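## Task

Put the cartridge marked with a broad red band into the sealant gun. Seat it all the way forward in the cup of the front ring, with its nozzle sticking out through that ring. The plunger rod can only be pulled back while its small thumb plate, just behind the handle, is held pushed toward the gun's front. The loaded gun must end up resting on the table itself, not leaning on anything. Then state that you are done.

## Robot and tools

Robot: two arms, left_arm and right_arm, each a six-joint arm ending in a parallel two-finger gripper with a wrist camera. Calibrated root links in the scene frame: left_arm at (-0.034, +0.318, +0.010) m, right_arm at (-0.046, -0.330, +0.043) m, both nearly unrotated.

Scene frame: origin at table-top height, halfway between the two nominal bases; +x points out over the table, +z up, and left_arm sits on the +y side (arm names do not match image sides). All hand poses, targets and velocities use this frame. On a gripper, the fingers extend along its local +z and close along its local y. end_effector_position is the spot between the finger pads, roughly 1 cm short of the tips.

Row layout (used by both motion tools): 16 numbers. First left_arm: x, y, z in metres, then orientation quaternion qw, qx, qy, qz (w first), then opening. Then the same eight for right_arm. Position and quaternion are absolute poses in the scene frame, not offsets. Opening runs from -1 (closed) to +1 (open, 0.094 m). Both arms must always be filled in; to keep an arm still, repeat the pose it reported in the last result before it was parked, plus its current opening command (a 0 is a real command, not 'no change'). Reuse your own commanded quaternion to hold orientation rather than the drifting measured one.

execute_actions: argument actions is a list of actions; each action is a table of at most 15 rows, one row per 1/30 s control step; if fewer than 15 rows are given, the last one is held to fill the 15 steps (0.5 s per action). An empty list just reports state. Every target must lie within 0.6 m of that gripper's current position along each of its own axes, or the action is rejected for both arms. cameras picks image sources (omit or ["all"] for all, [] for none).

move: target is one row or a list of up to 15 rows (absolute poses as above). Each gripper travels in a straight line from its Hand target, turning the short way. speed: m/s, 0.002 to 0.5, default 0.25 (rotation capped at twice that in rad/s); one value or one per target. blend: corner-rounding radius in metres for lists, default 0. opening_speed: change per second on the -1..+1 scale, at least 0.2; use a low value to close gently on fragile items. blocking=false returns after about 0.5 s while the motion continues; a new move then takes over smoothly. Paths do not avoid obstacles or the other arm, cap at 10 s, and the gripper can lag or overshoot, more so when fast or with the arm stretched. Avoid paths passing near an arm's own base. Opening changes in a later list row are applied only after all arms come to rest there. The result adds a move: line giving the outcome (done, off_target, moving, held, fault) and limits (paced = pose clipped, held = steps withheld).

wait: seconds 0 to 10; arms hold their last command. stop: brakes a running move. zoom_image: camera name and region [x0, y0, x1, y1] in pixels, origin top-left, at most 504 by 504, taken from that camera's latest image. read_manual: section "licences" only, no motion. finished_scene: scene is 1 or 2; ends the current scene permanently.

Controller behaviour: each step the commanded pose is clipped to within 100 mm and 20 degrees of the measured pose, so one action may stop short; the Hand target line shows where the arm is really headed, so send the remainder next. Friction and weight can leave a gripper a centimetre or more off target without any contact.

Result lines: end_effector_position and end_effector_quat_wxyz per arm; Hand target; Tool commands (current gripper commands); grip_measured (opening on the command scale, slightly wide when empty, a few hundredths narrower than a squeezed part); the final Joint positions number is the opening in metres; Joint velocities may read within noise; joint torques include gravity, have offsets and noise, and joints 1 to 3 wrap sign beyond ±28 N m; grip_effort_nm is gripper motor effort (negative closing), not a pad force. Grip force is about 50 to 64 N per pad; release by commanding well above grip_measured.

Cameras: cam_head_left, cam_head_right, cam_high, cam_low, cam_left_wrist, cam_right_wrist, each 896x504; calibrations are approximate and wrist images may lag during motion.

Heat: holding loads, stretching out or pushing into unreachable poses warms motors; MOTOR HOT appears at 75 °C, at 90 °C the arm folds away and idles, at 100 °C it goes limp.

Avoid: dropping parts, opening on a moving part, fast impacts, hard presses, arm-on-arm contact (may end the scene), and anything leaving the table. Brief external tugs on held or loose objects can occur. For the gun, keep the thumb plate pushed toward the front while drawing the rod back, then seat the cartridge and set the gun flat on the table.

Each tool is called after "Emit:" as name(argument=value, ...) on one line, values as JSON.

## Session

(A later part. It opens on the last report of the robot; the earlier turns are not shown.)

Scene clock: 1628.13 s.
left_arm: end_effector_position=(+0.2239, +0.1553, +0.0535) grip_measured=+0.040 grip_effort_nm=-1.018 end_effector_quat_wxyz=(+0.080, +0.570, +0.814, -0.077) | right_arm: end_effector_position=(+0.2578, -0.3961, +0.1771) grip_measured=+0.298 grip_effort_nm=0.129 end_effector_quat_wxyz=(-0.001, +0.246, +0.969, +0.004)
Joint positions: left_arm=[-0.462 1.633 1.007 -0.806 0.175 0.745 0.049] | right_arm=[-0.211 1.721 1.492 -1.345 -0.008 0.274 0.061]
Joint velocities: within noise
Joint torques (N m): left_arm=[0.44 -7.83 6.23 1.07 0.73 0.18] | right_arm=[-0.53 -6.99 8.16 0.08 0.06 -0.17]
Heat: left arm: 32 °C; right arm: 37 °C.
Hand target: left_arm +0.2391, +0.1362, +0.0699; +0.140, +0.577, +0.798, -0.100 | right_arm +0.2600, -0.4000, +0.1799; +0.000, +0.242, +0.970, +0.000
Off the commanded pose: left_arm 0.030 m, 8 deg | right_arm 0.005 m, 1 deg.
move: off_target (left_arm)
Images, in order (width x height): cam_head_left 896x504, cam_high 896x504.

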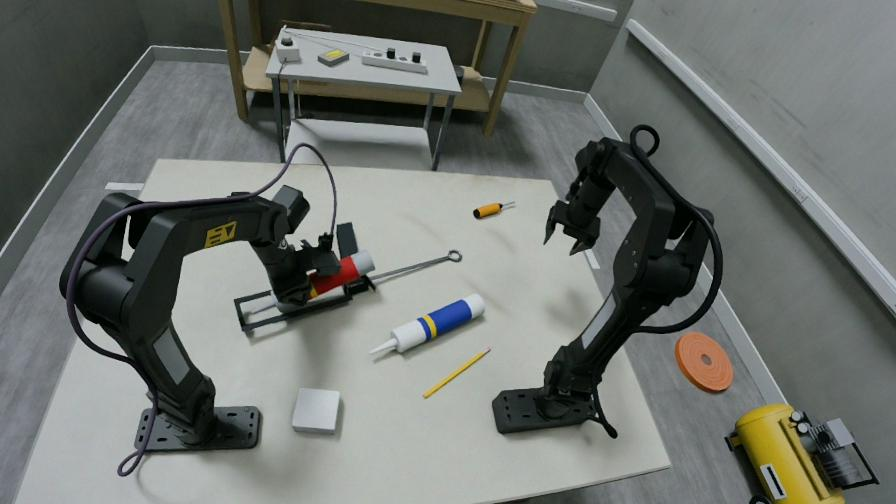

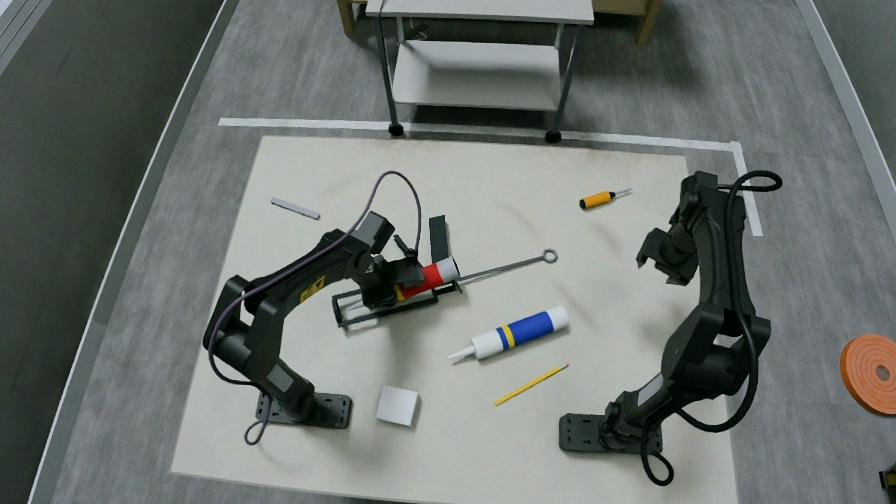

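Emit:
move(target=[0.2373,0.1521,0.072,0.1409,0.5753,0.7993,-0.1015,-0.12,0.26,-0.40,0.18,0,0.2419,0.9703,0,0.3], speed=0.06, cameras=["cam_high","cam_head_left","cam_low"])

Emit:
zoom_image(camera="cam_head_left", region=[220, 240, 320, 340])

Emit:
zoom_image(camera="cam_high", region=[320, 240, 420, 340])

Emit:
zoom_image(camera="cam_low", region=[360, 150, 560, 300])

Scene clock: 1652.17 s.
left_arm: end_effector_position=(+0.2227, +0.1680, +0.0477) grip_measured=+0.040 grip_effort_nm=-1.023 end_effector_quat_wxyz=(+0.073, +0.572, +0.813, -0.080) | right_arm: end_effector_position=(+0.2578, -0.3961, +0.1771) grip_measured=+0.298 grip_effort_nm=0.129 end_effector_quat_wxyz=(-0.001, +0.246, +0.969, +0.004)
Joint positions: left_arm=[-0.419 1.633 0.984 -0.806 0.186 0.794 0.049] | right_arm=[-0.211 1.721 1.492 -1.345 -0.008 0.274 0.061]
Joint velocities: within noise
Joint torques (N m): left_arm=[0.44 -10.65 6.19 0.78 0.75 0.21] | right_arm=[-0.51 -6.99 8.16 0.08 0.06 -0.18]
Heat: left arm: 33 °C; right arm: 36 °C.
Hand target: left_arm +0.2352, +0.1512, +0.0725; +0.139, +0.579, +0.797, -0.101 | right_arm +0.2600, -0.4000, +0.1799; +0.000, +0.242, +0.970, +0.000
Off the commanded pose: left_arm 0.032 m, 8 deg | right_arm 0.005 m, 1 deg.
move: off_target (left_arm)
Images, in order (width x height): cam_head_left 896x504, cam_high 896x504, cam_low 896x504.

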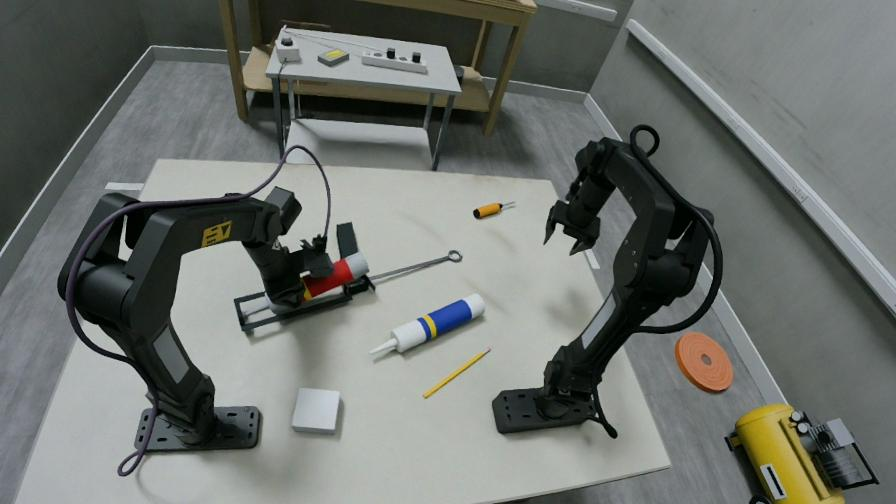

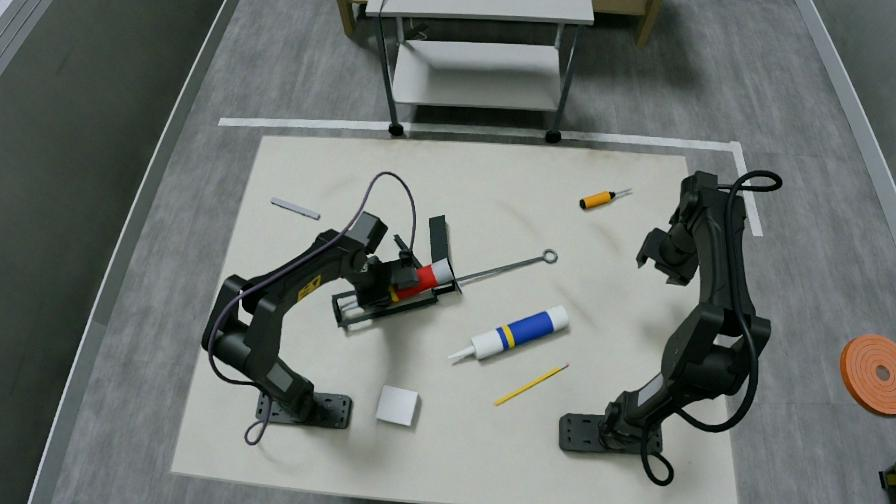

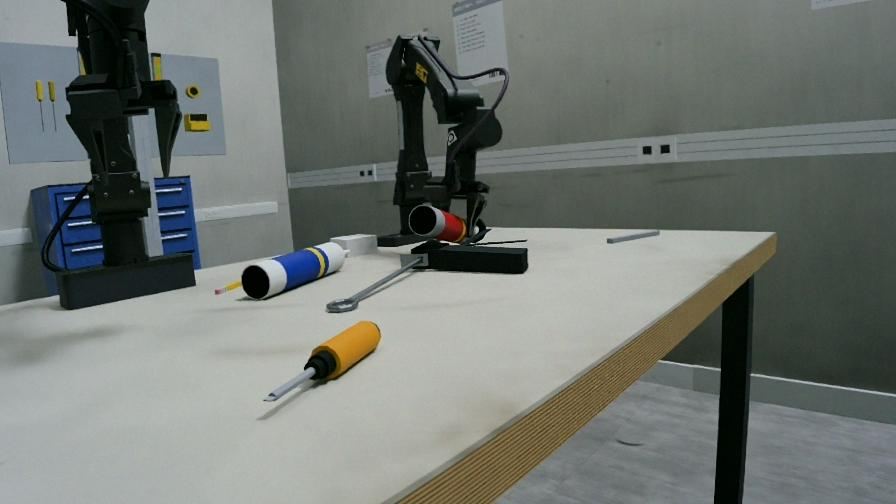

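Scaled by 5.040 from the camera's 896x504 image, which has a finer 1280x720 frame.

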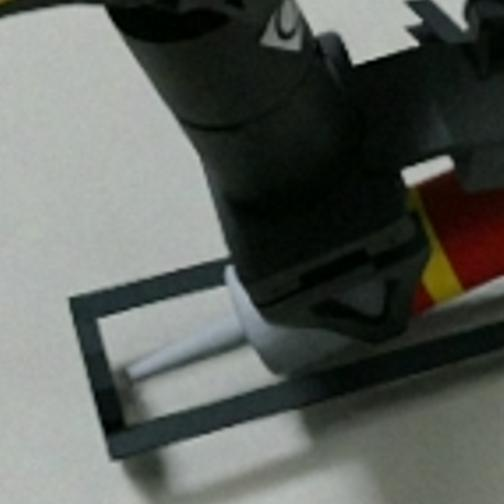

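Scaled by 5.040 from the camera's 896x504 image, which has a finer 1280x720 frame.

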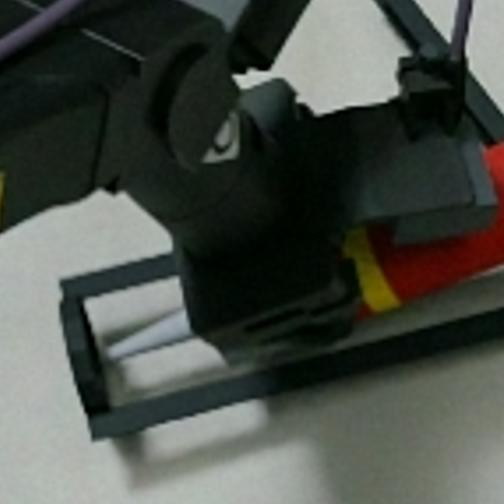

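Scaled by 2.520 from the camera's 896x504 image, which has a finer 1280x720 frame.

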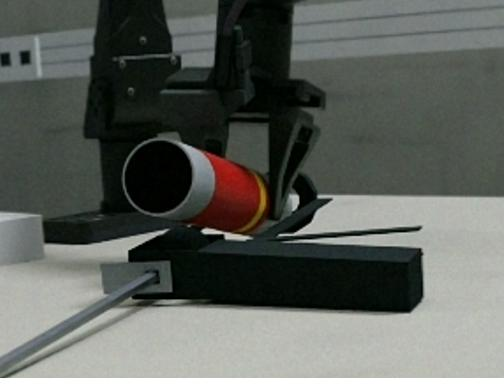

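Emit:
move(target=[0.2373,0.1501,0.088,0.1409,0.5753,0.7993,-0.1015,-0.12,0.26,-0.40,0.18,0,0.2419,0.9703,0,0.3], speed=0.06, cameras=["cam_high"])

Emit:
zoom_image(camera="cam_high", region=[320, 240, 420, 340])

Scene clock: 1674.57 s.
left_arm: end_effector_position=(+0.2236, +0.1676, +0.0540) grip_measured=+0.040 grip_effort_nm=-1.013 end_effector_quat_wxyz=(+0.083, +0.574, +0.811, -0.078) | right_arm: end_effector_position=(+0.2578, -0.3961, +0.1771) grip_measured=+0.298 grip_effort_nm=0.129 end_effector_quat_wxyz=(-0.001, +0.246, +0.969, +0.004)
Joint positions: left_arm=[-0.419 1.61 0.984 -0.809 0.186 0.797 0.049] | right_arm=[-0.211 1.721 1.492 -1.345 -0.008 0.274 0.061]
Joint velocities: within noise
Joint torques (N m): left_arm=[0.59 -10.22 9.65 0.35 0.75 0.13] | right_arm=[-0.51 -6.99 8.17 0.08 0.06 -0.17]
Heat: left arm: 35 °C; right arm: 36 °C.
Hand target: left_arm +0.2367, +0.1511, +0.0875; +0.141, +0.577, +0.798, -0.100 | right_arm +0.2600, -0.4000, +0.1799; +0.000, +0.242, +0.970, +0.000
Off the commanded pose: left_arm 0.041 m, 7 deg | right_arm 0.005 m, 1 deg.
move: off_target (left_arm)
Images, in order (width x height): cam_high 896x504.

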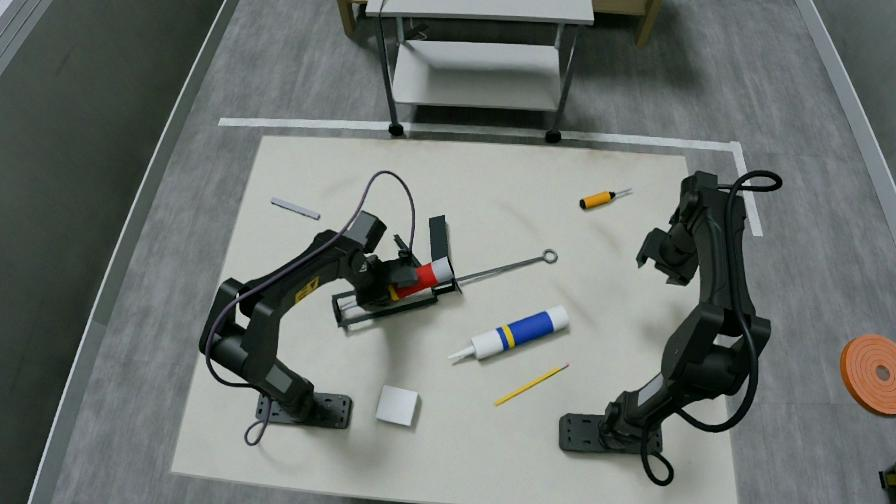

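Scaled by 5.040 from the camera's 896x504 image, which has a finer 1280x720 frame.

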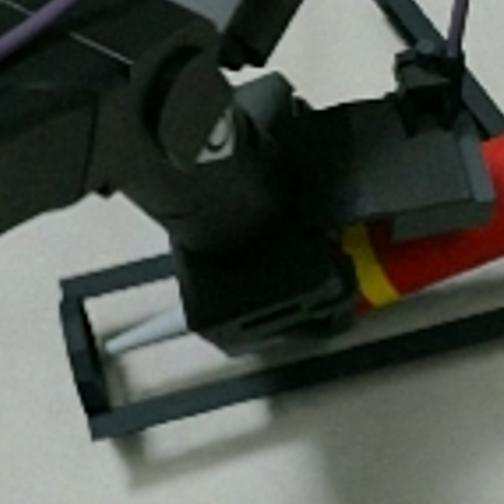

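Emit:
move(target=[0.2316,0.1646,0.091,0.1409,0.5753,0.7993,-0.1015,-0.12,0.26,-0.40,0.18,0,0.2419,0.9703,0,0.3], speed=0.06, cameras=["cam_high","cam_head_left","cam_low"])

Emit:
zoom_image(camera="cam_high", region=[320, 240, 420, 340])

Emit:
zoom_image(camera="cam_head_left", region=[220, 240, 320, 340])

Emit:
zoom_image(camera="cam_low", region=[360, 150, 560, 300])

Scene clock: 1710.37 s.
left_arm: end_effector_position=(+0.2270, +0.1807, +0.0643) grip_measured=+0.040 grip_effort_nm=-1.018 end_effector_quat_wxyz=(+0.094, +0.567, +0.815, -0.076) | right_arm: end_effector_position=(+0.2578, -0.3961, +0.1771) grip_measured=+0.298 grip_effort_nm=0.129 end_effector_quat_wxyz=(-0.001, +0.246, +0.969, +0.004)
Joint positions: left_arm=[-0.37 1.57 0.984 -0.835 0.192 0.829 0.049] | right_arm=[-0.211 1.721 1.492 -1.345 -0.008 0.274 0.061]
Joint velocities: within noise
Joint torques (N m): left_arm=[0.35 -9.72 7.84 0.39 0.77 0.15] | right_arm=[-0.51 -6.98 8.16 0.07 0.06 -0.17]
Heat: left arm: 36 °C; right arm: 36 °C.
Hand target: left_arm +0.2325, +0.1668, +0.0901; +0.141, +0.573, +0.801, -0.100 | right_arm +0.2600, -0.4000, +0.1799; +0.000, +0.242, +0.970, +0.000
Off the commanded pose: left_arm 0.032 m, 6 deg | right_arm 0.005 m, 1 deg.
move: off_target (left_arm)
Images, in order (width x height): cam_head_left 896x504, cam_high 896x504, cam_low 896x504.

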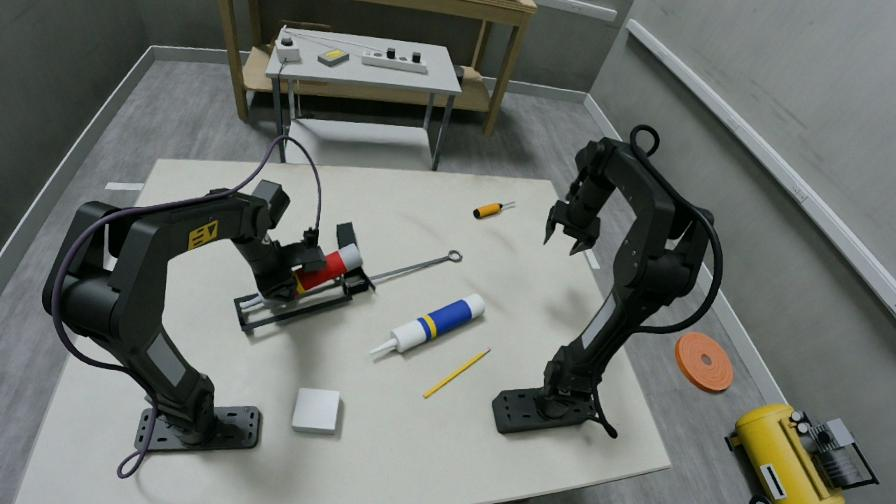

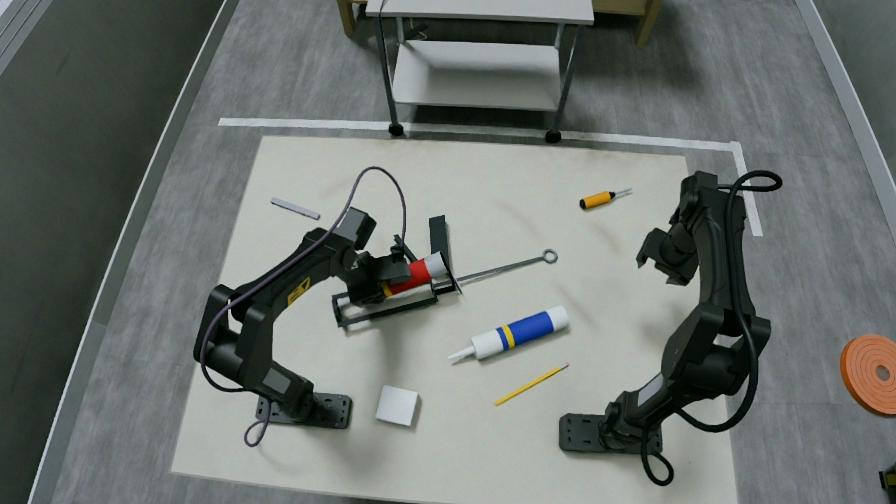

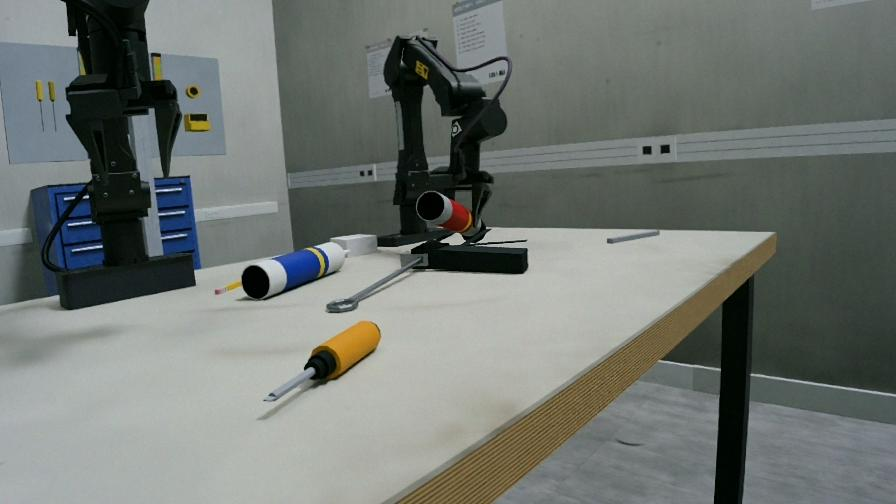

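Scaled by 5.040 from the camera's 896x504 image, which has a finer 1280x720 frame.

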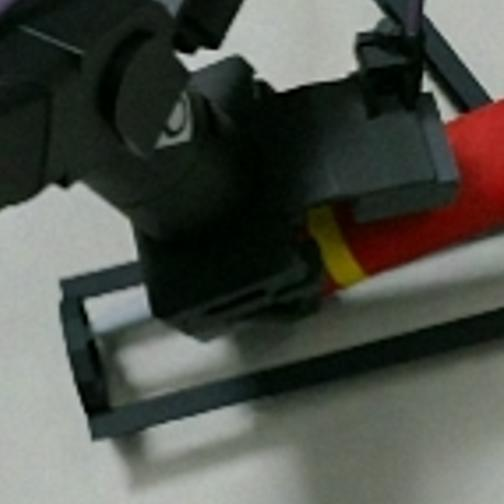

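Scaled by 5.040 from the camera's 896x504 image, which has a finer 1280x720 frame.

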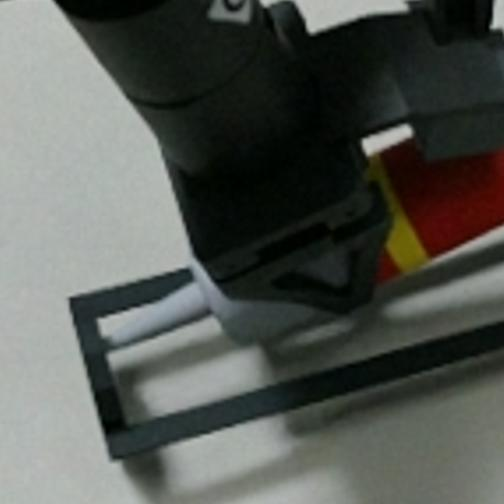

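Scaled by 2.520 from the camera's 896x504 image, which has a finer 1280x720 frame.

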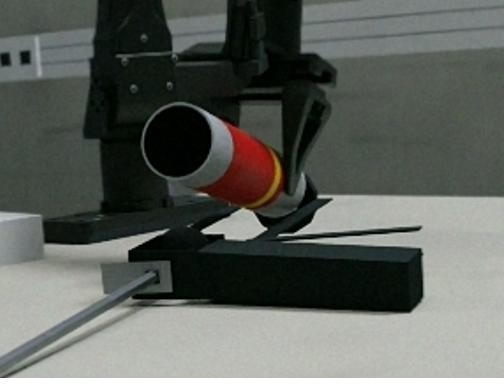

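Emit:
move(target=[0.2240,0.1560,0.086,0.1409,0.5753,0.7993,-0.1015,-0.12,0.26,-0.40,0.18,0,0.2419,0.9703,0,0.3], speed=0.06, cameras=["cam_high"])

Emit:
zoom_image(camera="cam_high", region=[320, 240, 420, 340])

Scene clock: 1734.37 s.
left_arm: end_effector_position=(+0.2181, +0.1696, +0.0647) grip_measured=+0.040 grip_effort_nm=-1.013 end_effector_quat_wxyz=(+0.092, +0.581, +0.804, -0.080) | right_arm: end_effector_position=(+0.2578, -0.3961, +0.1771) grip_measured=+0.298 grip_effort_nm=0.134 end_effector_quat_wxyz=(-0.001, +0.246, +0.969, +0.004)
Joint positions: left_arm=[-0.416 1.56 0.974 -0.835 0.194 0.819 0.049] | right_arm=[-0.211 1.721 1.492 -1.345 -0.008 0.274 0.061]
Joint velocities: within noise
Joint torques (N m): left_arm=[-0.36 -9.61 6.26 0.6 0.7 -0.12] | right_arm=[-0.51 -6.99 8.17 0.08 0.07 -0.17]
Heat: left arm: 34 °C; right arm: 36 °C.
Hand target: left_arm +0.2224, +0.1543, +0.0858; +0.139, +0.580, +0.796, -0.102 | right_arm +0.2600, -0.4000, +0.1799; +0.000, +0.242, +0.970, +0.000
Off the commanded pose: left_arm 0.026 m, 6 deg | right_arm 0.005 m, 1 deg.
move: off_target (left_arm)
Images, in order (width x height): cam_high 896x504.

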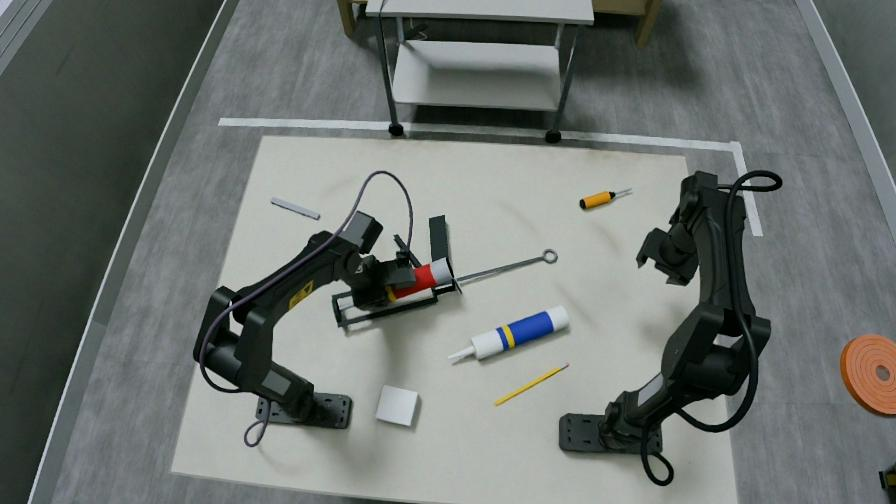

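Scaled by 5.040 from the camera's 896x504 image, which has a finer 1280x720 frame.

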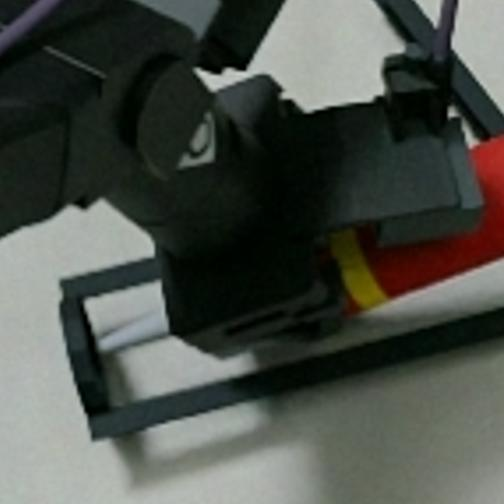

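Emit:
move(target=[0.2190,0.1765,0.079,0.1409,0.5753,0.7993,-0.1015,-0.12,0.26,-0.40,0.18,0,0.2419,0.9703,0,0.3], speed=0.06, cameras=["cam_high","cam_head_left","cam_low"])

Emit:
zoom_image(camera="cam_high", region=[320, 240, 420, 340])

Emit:
zoom_image(camera="cam_head_left", region=[220, 240, 320, 340])

Emit:
zoom_image(camera="cam_low", region=[360, 150, 560, 300])

Scene clock: 1752.93 s.
left_arm: end_effector_position=(+0.2122, +0.1942, +0.0587) grip_measured=+0.040 grip_effort_nm=-1.013 end_effector_quat_wxyz=(+0.087, +0.566, +0.816, -0.078) | right_arm: end_effector_position=(+0.2578, -0.3961, +0.1771) grip_measured=+0.298 grip_effort_nm=0.129 end_effector_quat_wxyz=(-0.001, +0.246, +0.969, +0.004)
Joint positions: left_arm=[-0.341 1.521 0.914 -0.835 0.197 0.857 0.049] | right_arm=[-0.211 1.721 1.492 -1.345 -0.008 0.274 0.061]
Joint velocities: within noise
Joint torques (N m): left_arm=[0.35 -8.95 6.24 0.63 0.81 0.19] | right_arm=[-0.51 -6.98 8.17 0.07 0.07 -0.17]
Heat: left arm: 35 °C; right arm: 36 °C.
Hand target: left_arm +0.2198, +0.1794, +0.0789; +0.140, +0.573, +0.801, -0.100 | right_arm +0.2600, -0.4000, +0.1799; +0.000, +0.242, +0.970, +0.000
Off the commanded pose: left_arm 0.028 m, 7 deg | right_arm 0.005 m, 1 deg.
move: off_target (left_arm)
Images, in order (width x height): cam_head_left 896x504, cam_high 896x504, cam_low 896x504.

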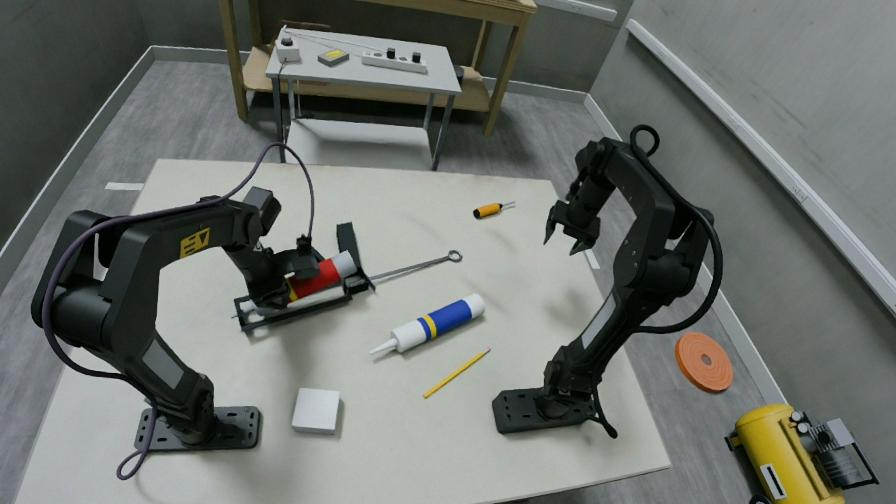

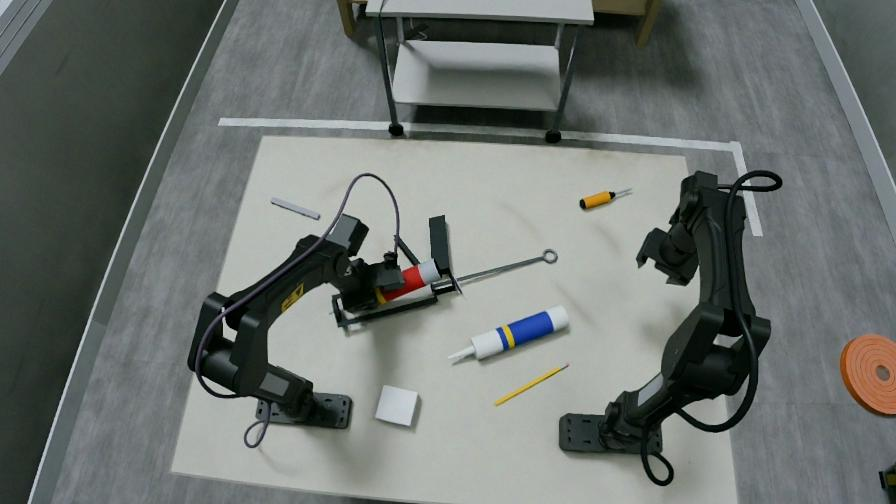

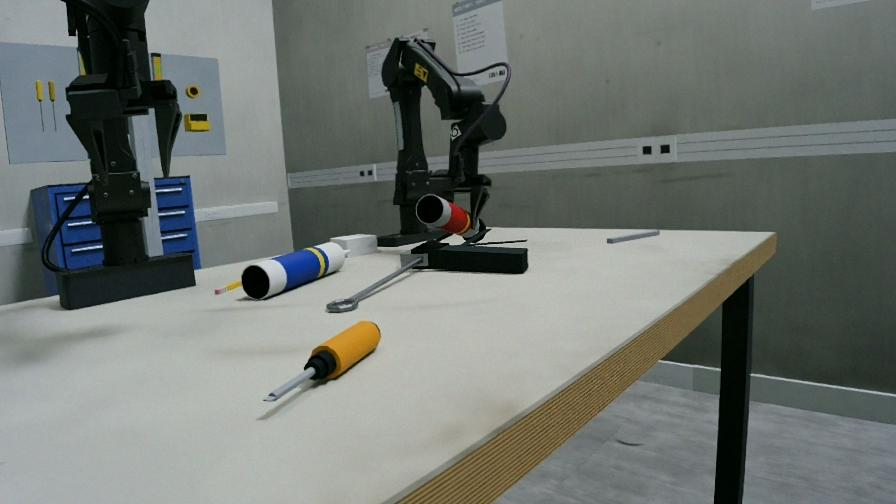

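Scaled by 5.040 from the camera's 896x504 image, which has a finer 1280x720 frame.

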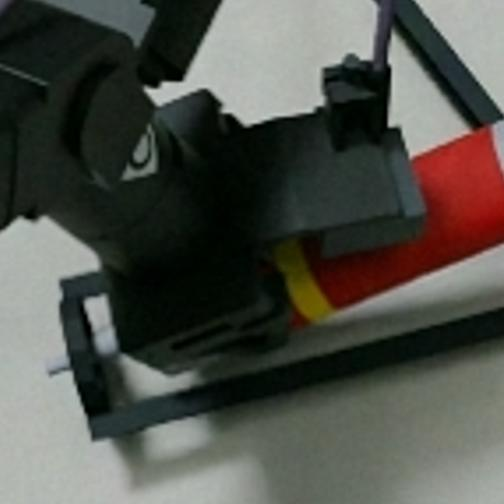

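Scaled by 5.040 from the camera's 896x504 image, which has a finer 1280x720 frame.

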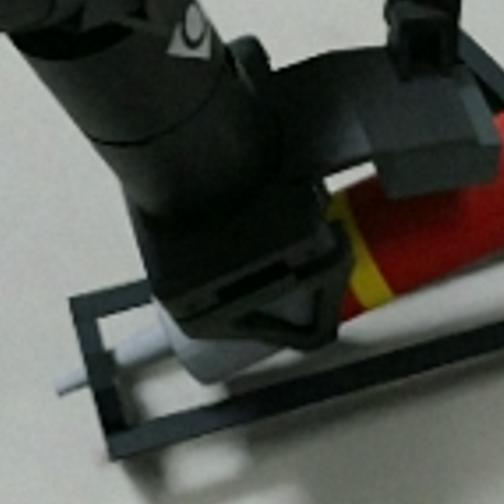

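Scaled by 2.520 from the camera's 896x504 image, which has a finer 1280x720 frame.

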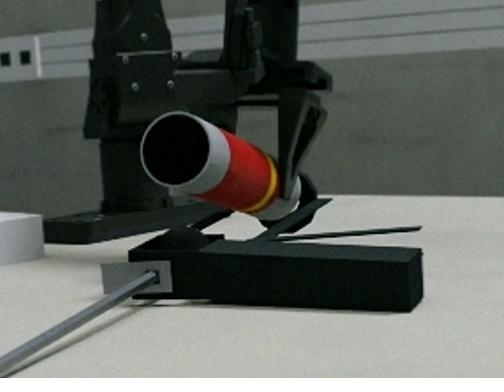

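Emit:
move(target=[0.2093,0.2046,0.069,0.1409,0.5753,0.7993,-0.1015,-0.12,0.26,-0.40,0.18,0,0.2419,0.9703,0,0.3], speed=0.06, cameras=["cam_high","cam_head_left","cam_low"])

Emit:
zoom_image(camera="cam_high", region=[310, 240, 410, 340])

Emit:
zoom_image(camera="cam_head_left", region=[210, 240, 310, 340])

Emit:
zoom_image(camera="cam_low", region=[360, 150, 560, 300])

Scene clock: 1784.10 s.
left_arm: end_effector_position=(+0.1990, +0.2157, +0.0532) grip_measured=+0.040 grip_effort_nm=-1.023 end_effector_quat_wxyz=(+0.089, +0.574, +0.810, -0.084) | right_arm: end_effector_position=(+0.2578, -0.3961, +0.1771) grip_measured=+0.298 grip_effort_nm=0.129 end_effector_quat_wxyz=(-0.001, +0.246, +0.969, +0.004)
Joint positions: left_arm=[-0.263 1.463 0.836 -0.834 0.22 0.957 0.049] | right_arm=[-0.211 1.721 1.492 -1.345 -0.008 0.274 0.061]
Joint velocities: within noise
Joint torques (N m): left_arm=[0.54 -8.05 5.98 0.64 0.79 0.2] | right_arm=[-0.53 -6.98 8.17 0.08 0.06 -0.17]
Heat: left arm: 35 °C; right arm: 35 °C.
Hand target: left_arm +0.2081, +0.2027, +0.0699; +0.140, +0.580, +0.796, -0.101 | right_arm +0.2600, -0.4000, +0.1799; +0.000, +0.242, +0.970, +0.000
Off the commanded pose: left_arm 0.022 m, 6 deg | right_arm 0.005 m, 1 deg.
move: off_target (left_arm)
Images, in order (width x height): cam_head_left 896x504, cam_high 896x504, cam_low 896x504.

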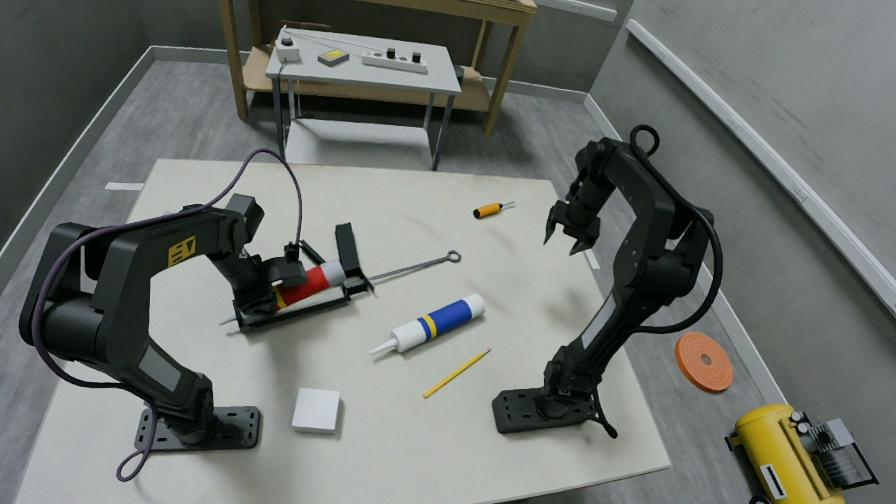

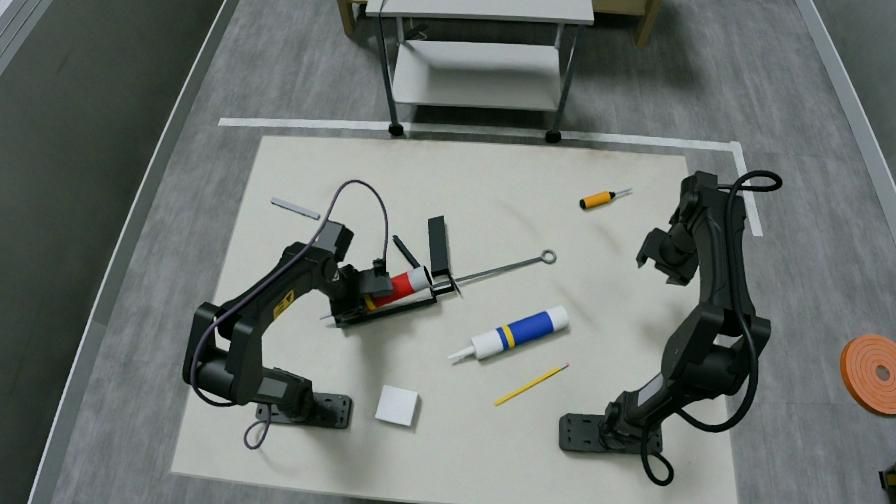

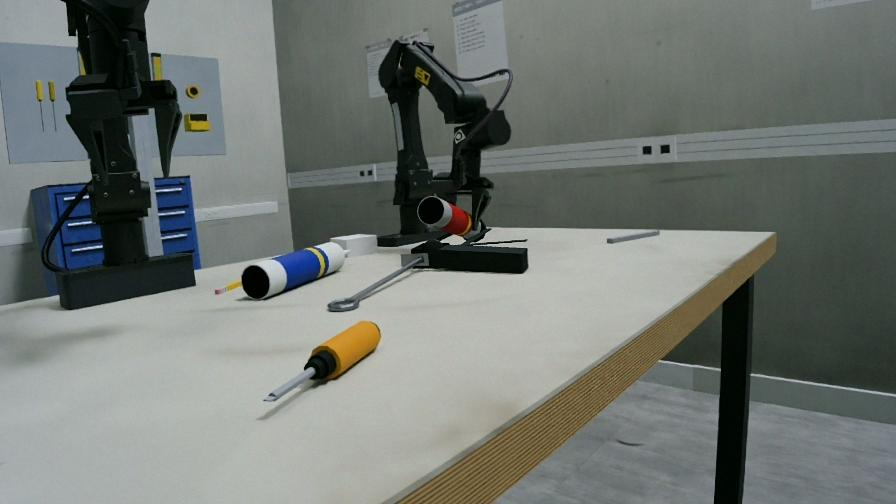

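Scaled by 5.040 from the camera's 896x504 image, which has a finer 1280x720 frame.

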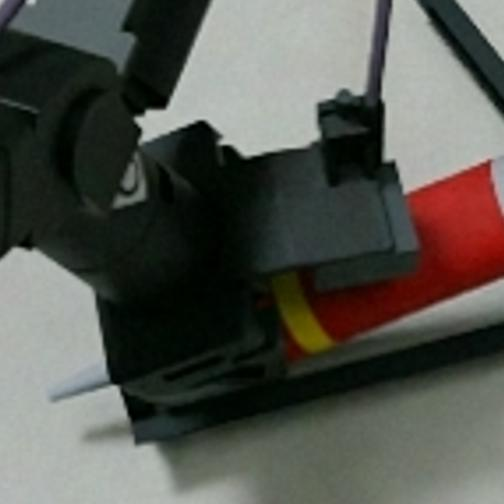

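Scaled by 5.040 from the camera's 896x504 image, which has a finer 1280x720 frame.

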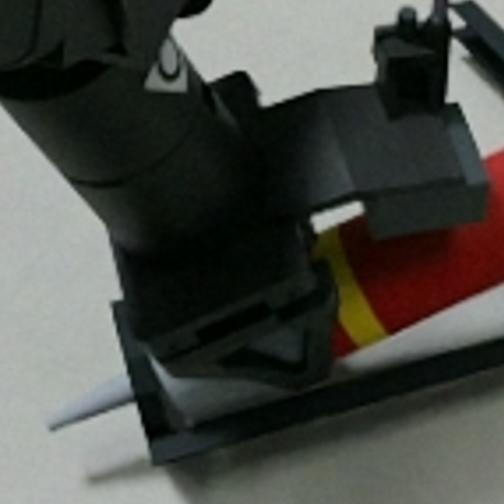

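Scaled by 2.520 from the camera's 896x504 image, which has a finer 1280x720 frame.

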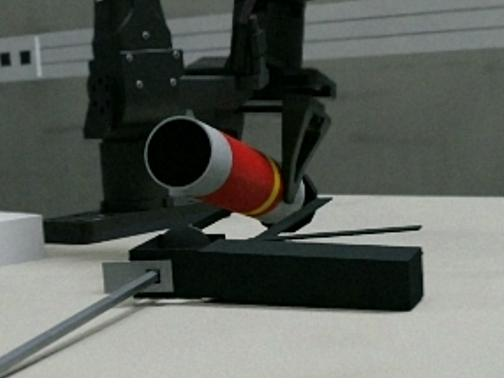

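Emit:
move(target=[0.2140,0.2000,0.0635,0.1409,0.5753,0.7993,-0.1015,-0.12,0.26,-0.40,0.18,0,0.2419,0.9703,0,0.3], speed=0.06, cameras=["cam_high","cam_head_left"])

Emit:
zoom_image(camera="cam_high", region=[310, 240, 410, 340])

Emit:
zoom_image(camera="cam_head_left", region=[210, 240, 310, 340])

Scene clock: 1802.67 s.
left_arm: end_effector_position=(+0.1990, +0.2157, +0.0532) grip_measured=+0.040 grip_effort_nm=-1.018 end_effector_quat_wxyz=(+0.089, +0.575, +0.809, -0.084) | right_arm: end_effector_position=(+0.2578, -0.3961, +0.1771) grip_measured=+0.298 grip_effort_nm=0.129 end_effector_quat_wxyz=(-0.001, +0.246, +0.969, +0.004)
Joint positions: left_arm=[-0.263 1.463 0.836 -0.834 0.22 0.958 0.049] | right_arm=[-0.211 1.721 1.492 -1.345 -0.008 0.274 0.061]
Joint velocities: within noise
Joint torques (N m): left_arm=[0.34 -5.86 6.04 0.89 0.74 0.08] | right_arm=[-0.51 -6.98 8.16 0.08 0.06 -0.18]
Heat: left arm: 33 °C; right arm: 35 °C.
Hand target: left_arm +0.2132, +0.2009, +0.0646; +0.139, +0.577, +0.799, -0.101 | right_arm +0.2600, -0.4000, +0.1799; +0.000, +0.242, +0.970, +0.000
Off the commanded pose: left_arm 0.024 m, 6 deg | right_arm 0.005 m, 1 deg.
move: off_target (left_arm)
Images, in order (width x height): cam_head_left 896x504, cam_high 896x504.

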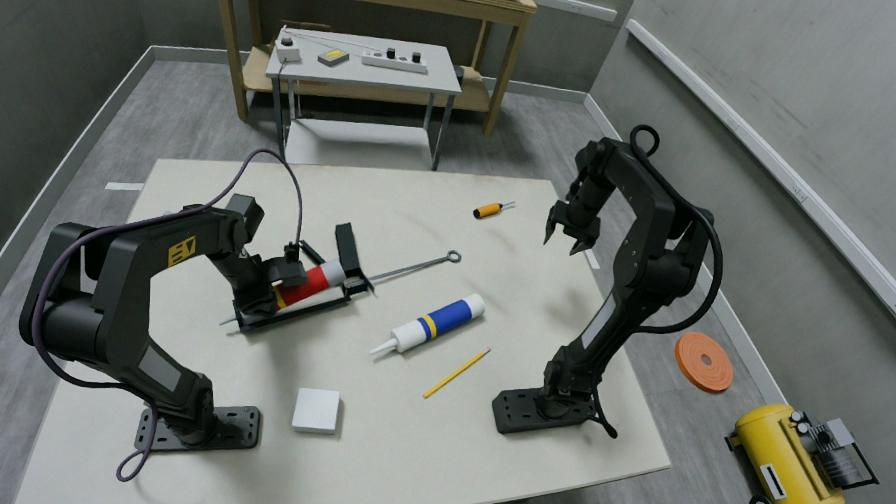

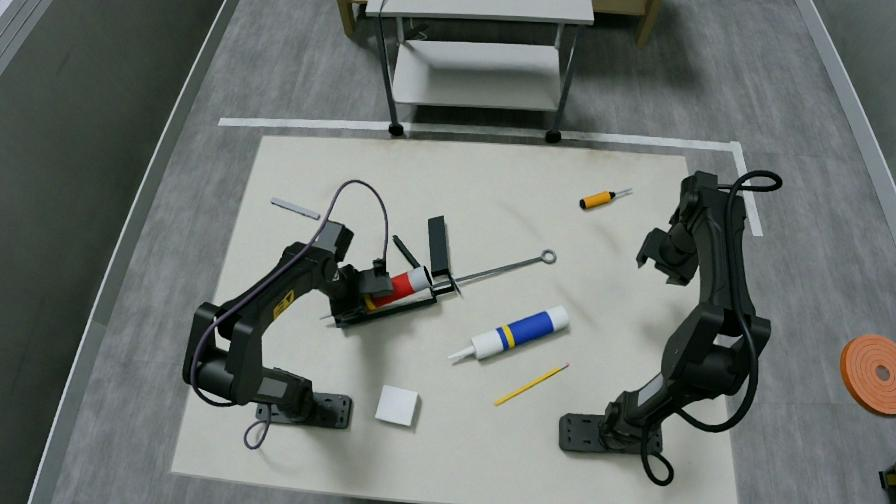

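Scaled by 5.040 from the camera's 896x504 image, which has a finer 1280x720 frame.

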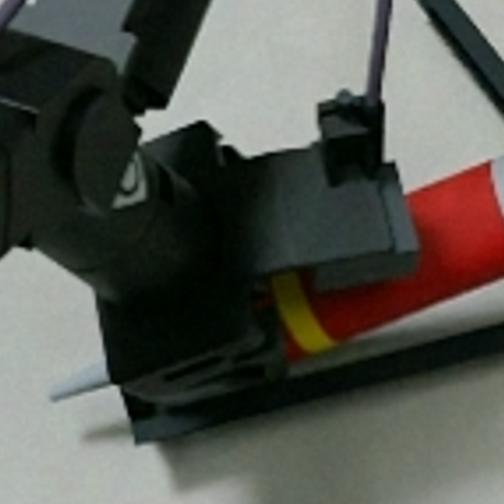

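Scaled by 5.040 from the camera's 896x504 image, which has a finer 1280x720 frame.

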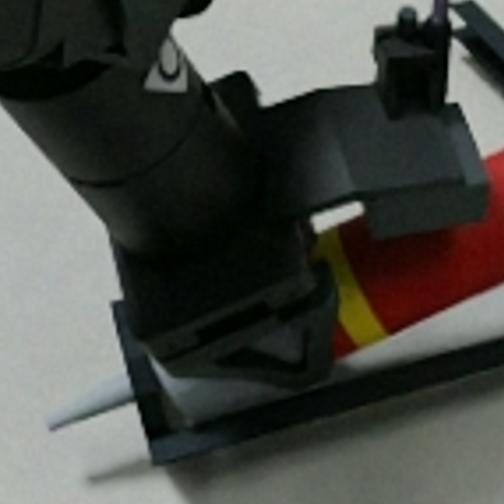

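Emit:
move(target=[0.2190,0.1910,0.060,0.1409,0.5753,0.7993,-0.1015,-0.12,0.26,-0.40,0.18,0,0.2419,0.9703,0,0.3], speed=0.06, cameras=["cam_high","cam_head_left"])

Emit:
zoom_image(camera="cam_high", region=[310, 240, 410, 340])

Emit:
zoom_image(camera="cam_head_left", region=[210, 240, 310, 340])

Scene clock: 1813.00 s.
left_arm: end_effector_position=(+0.2008, +0.2103, +0.0508) grip_measured=+0.040 grip_effort_nm=-1.018 end_effector_quat_wxyz=(+0.091, +0.577, +0.807, -0.084) | right_arm: end_effector_position=(+0.2578, -0.3961, +0.1771) grip_measured=+0.298 grip_effort_nm=0.129 end_effector_quat_wxyz=(-0.001, +0.246, +0.969, +0.004)
Joint positions: left_arm=[-0.281 1.475 0.836 -0.814 0.22 0.944 0.049] | right_arm=[-0.211 1.721 1.492 -1.345 -0.008 0.274 0.061]
Joint velocities: within noise
Joint torques (N m): left_arm=[-0.5 -4.68 7.12 0.94 0.69 -0.14] | right_arm=[-0.51 -6.99 8.17 0.08 0.06 -0.18]
Heat: left arm: 32 °C; right arm: 35 °C.
Hand target: left_arm +0.2176, +0.1923, +0.0613; +0.139, +0.576, +0.799, -0.102 | right_arm +0.2600, -0.4000, +0.1799; +0.000, +0.242, +0.970, +0.000
Off the commanded pose: left_arm 0.028 m, 6 deg | right_arm 0.005 m, 1 deg.
move: off_target (left_arm)
Images, in order (width x height): cam_head_left 896x504, cam_high 896x504.

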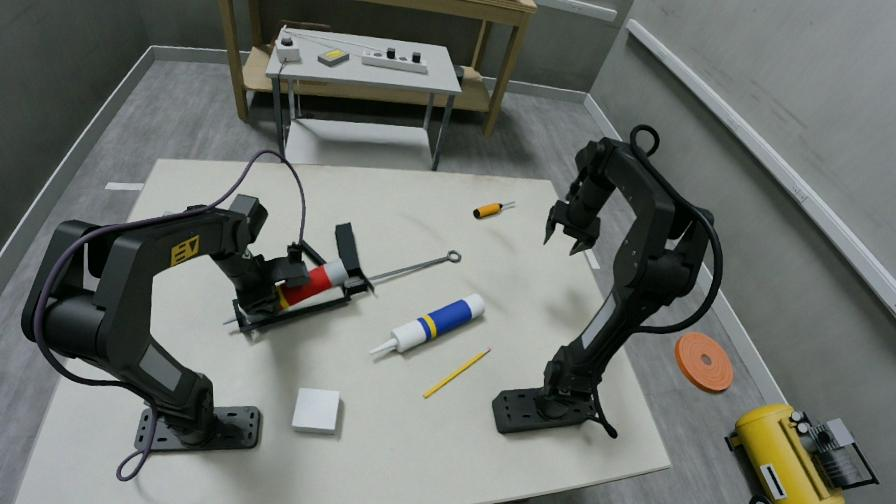

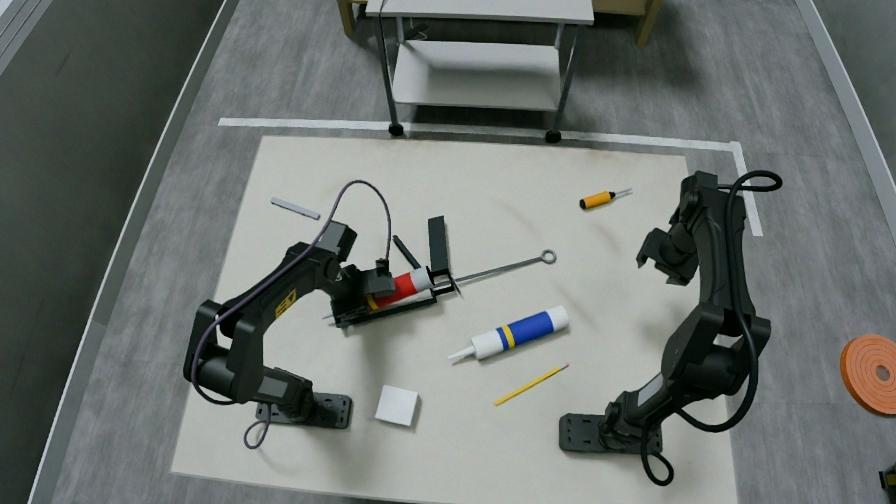

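Scaled by 5.040 from the camera's 896x504 image, which has a finer 1280x720 frame.

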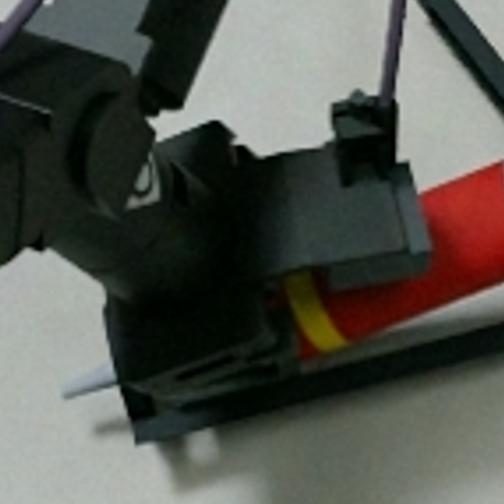

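Scaled by 5.040 from the camera's 896x504 image, which has a finer 1280x720 frame.

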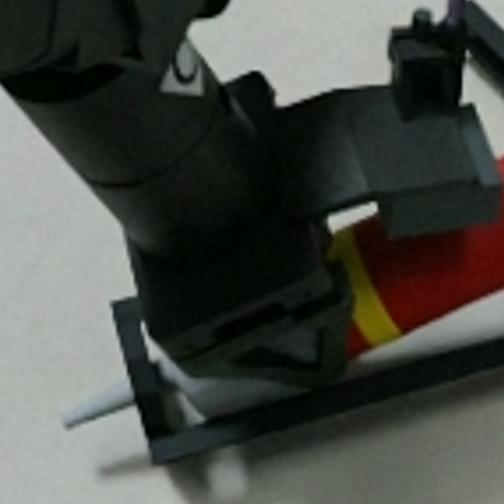

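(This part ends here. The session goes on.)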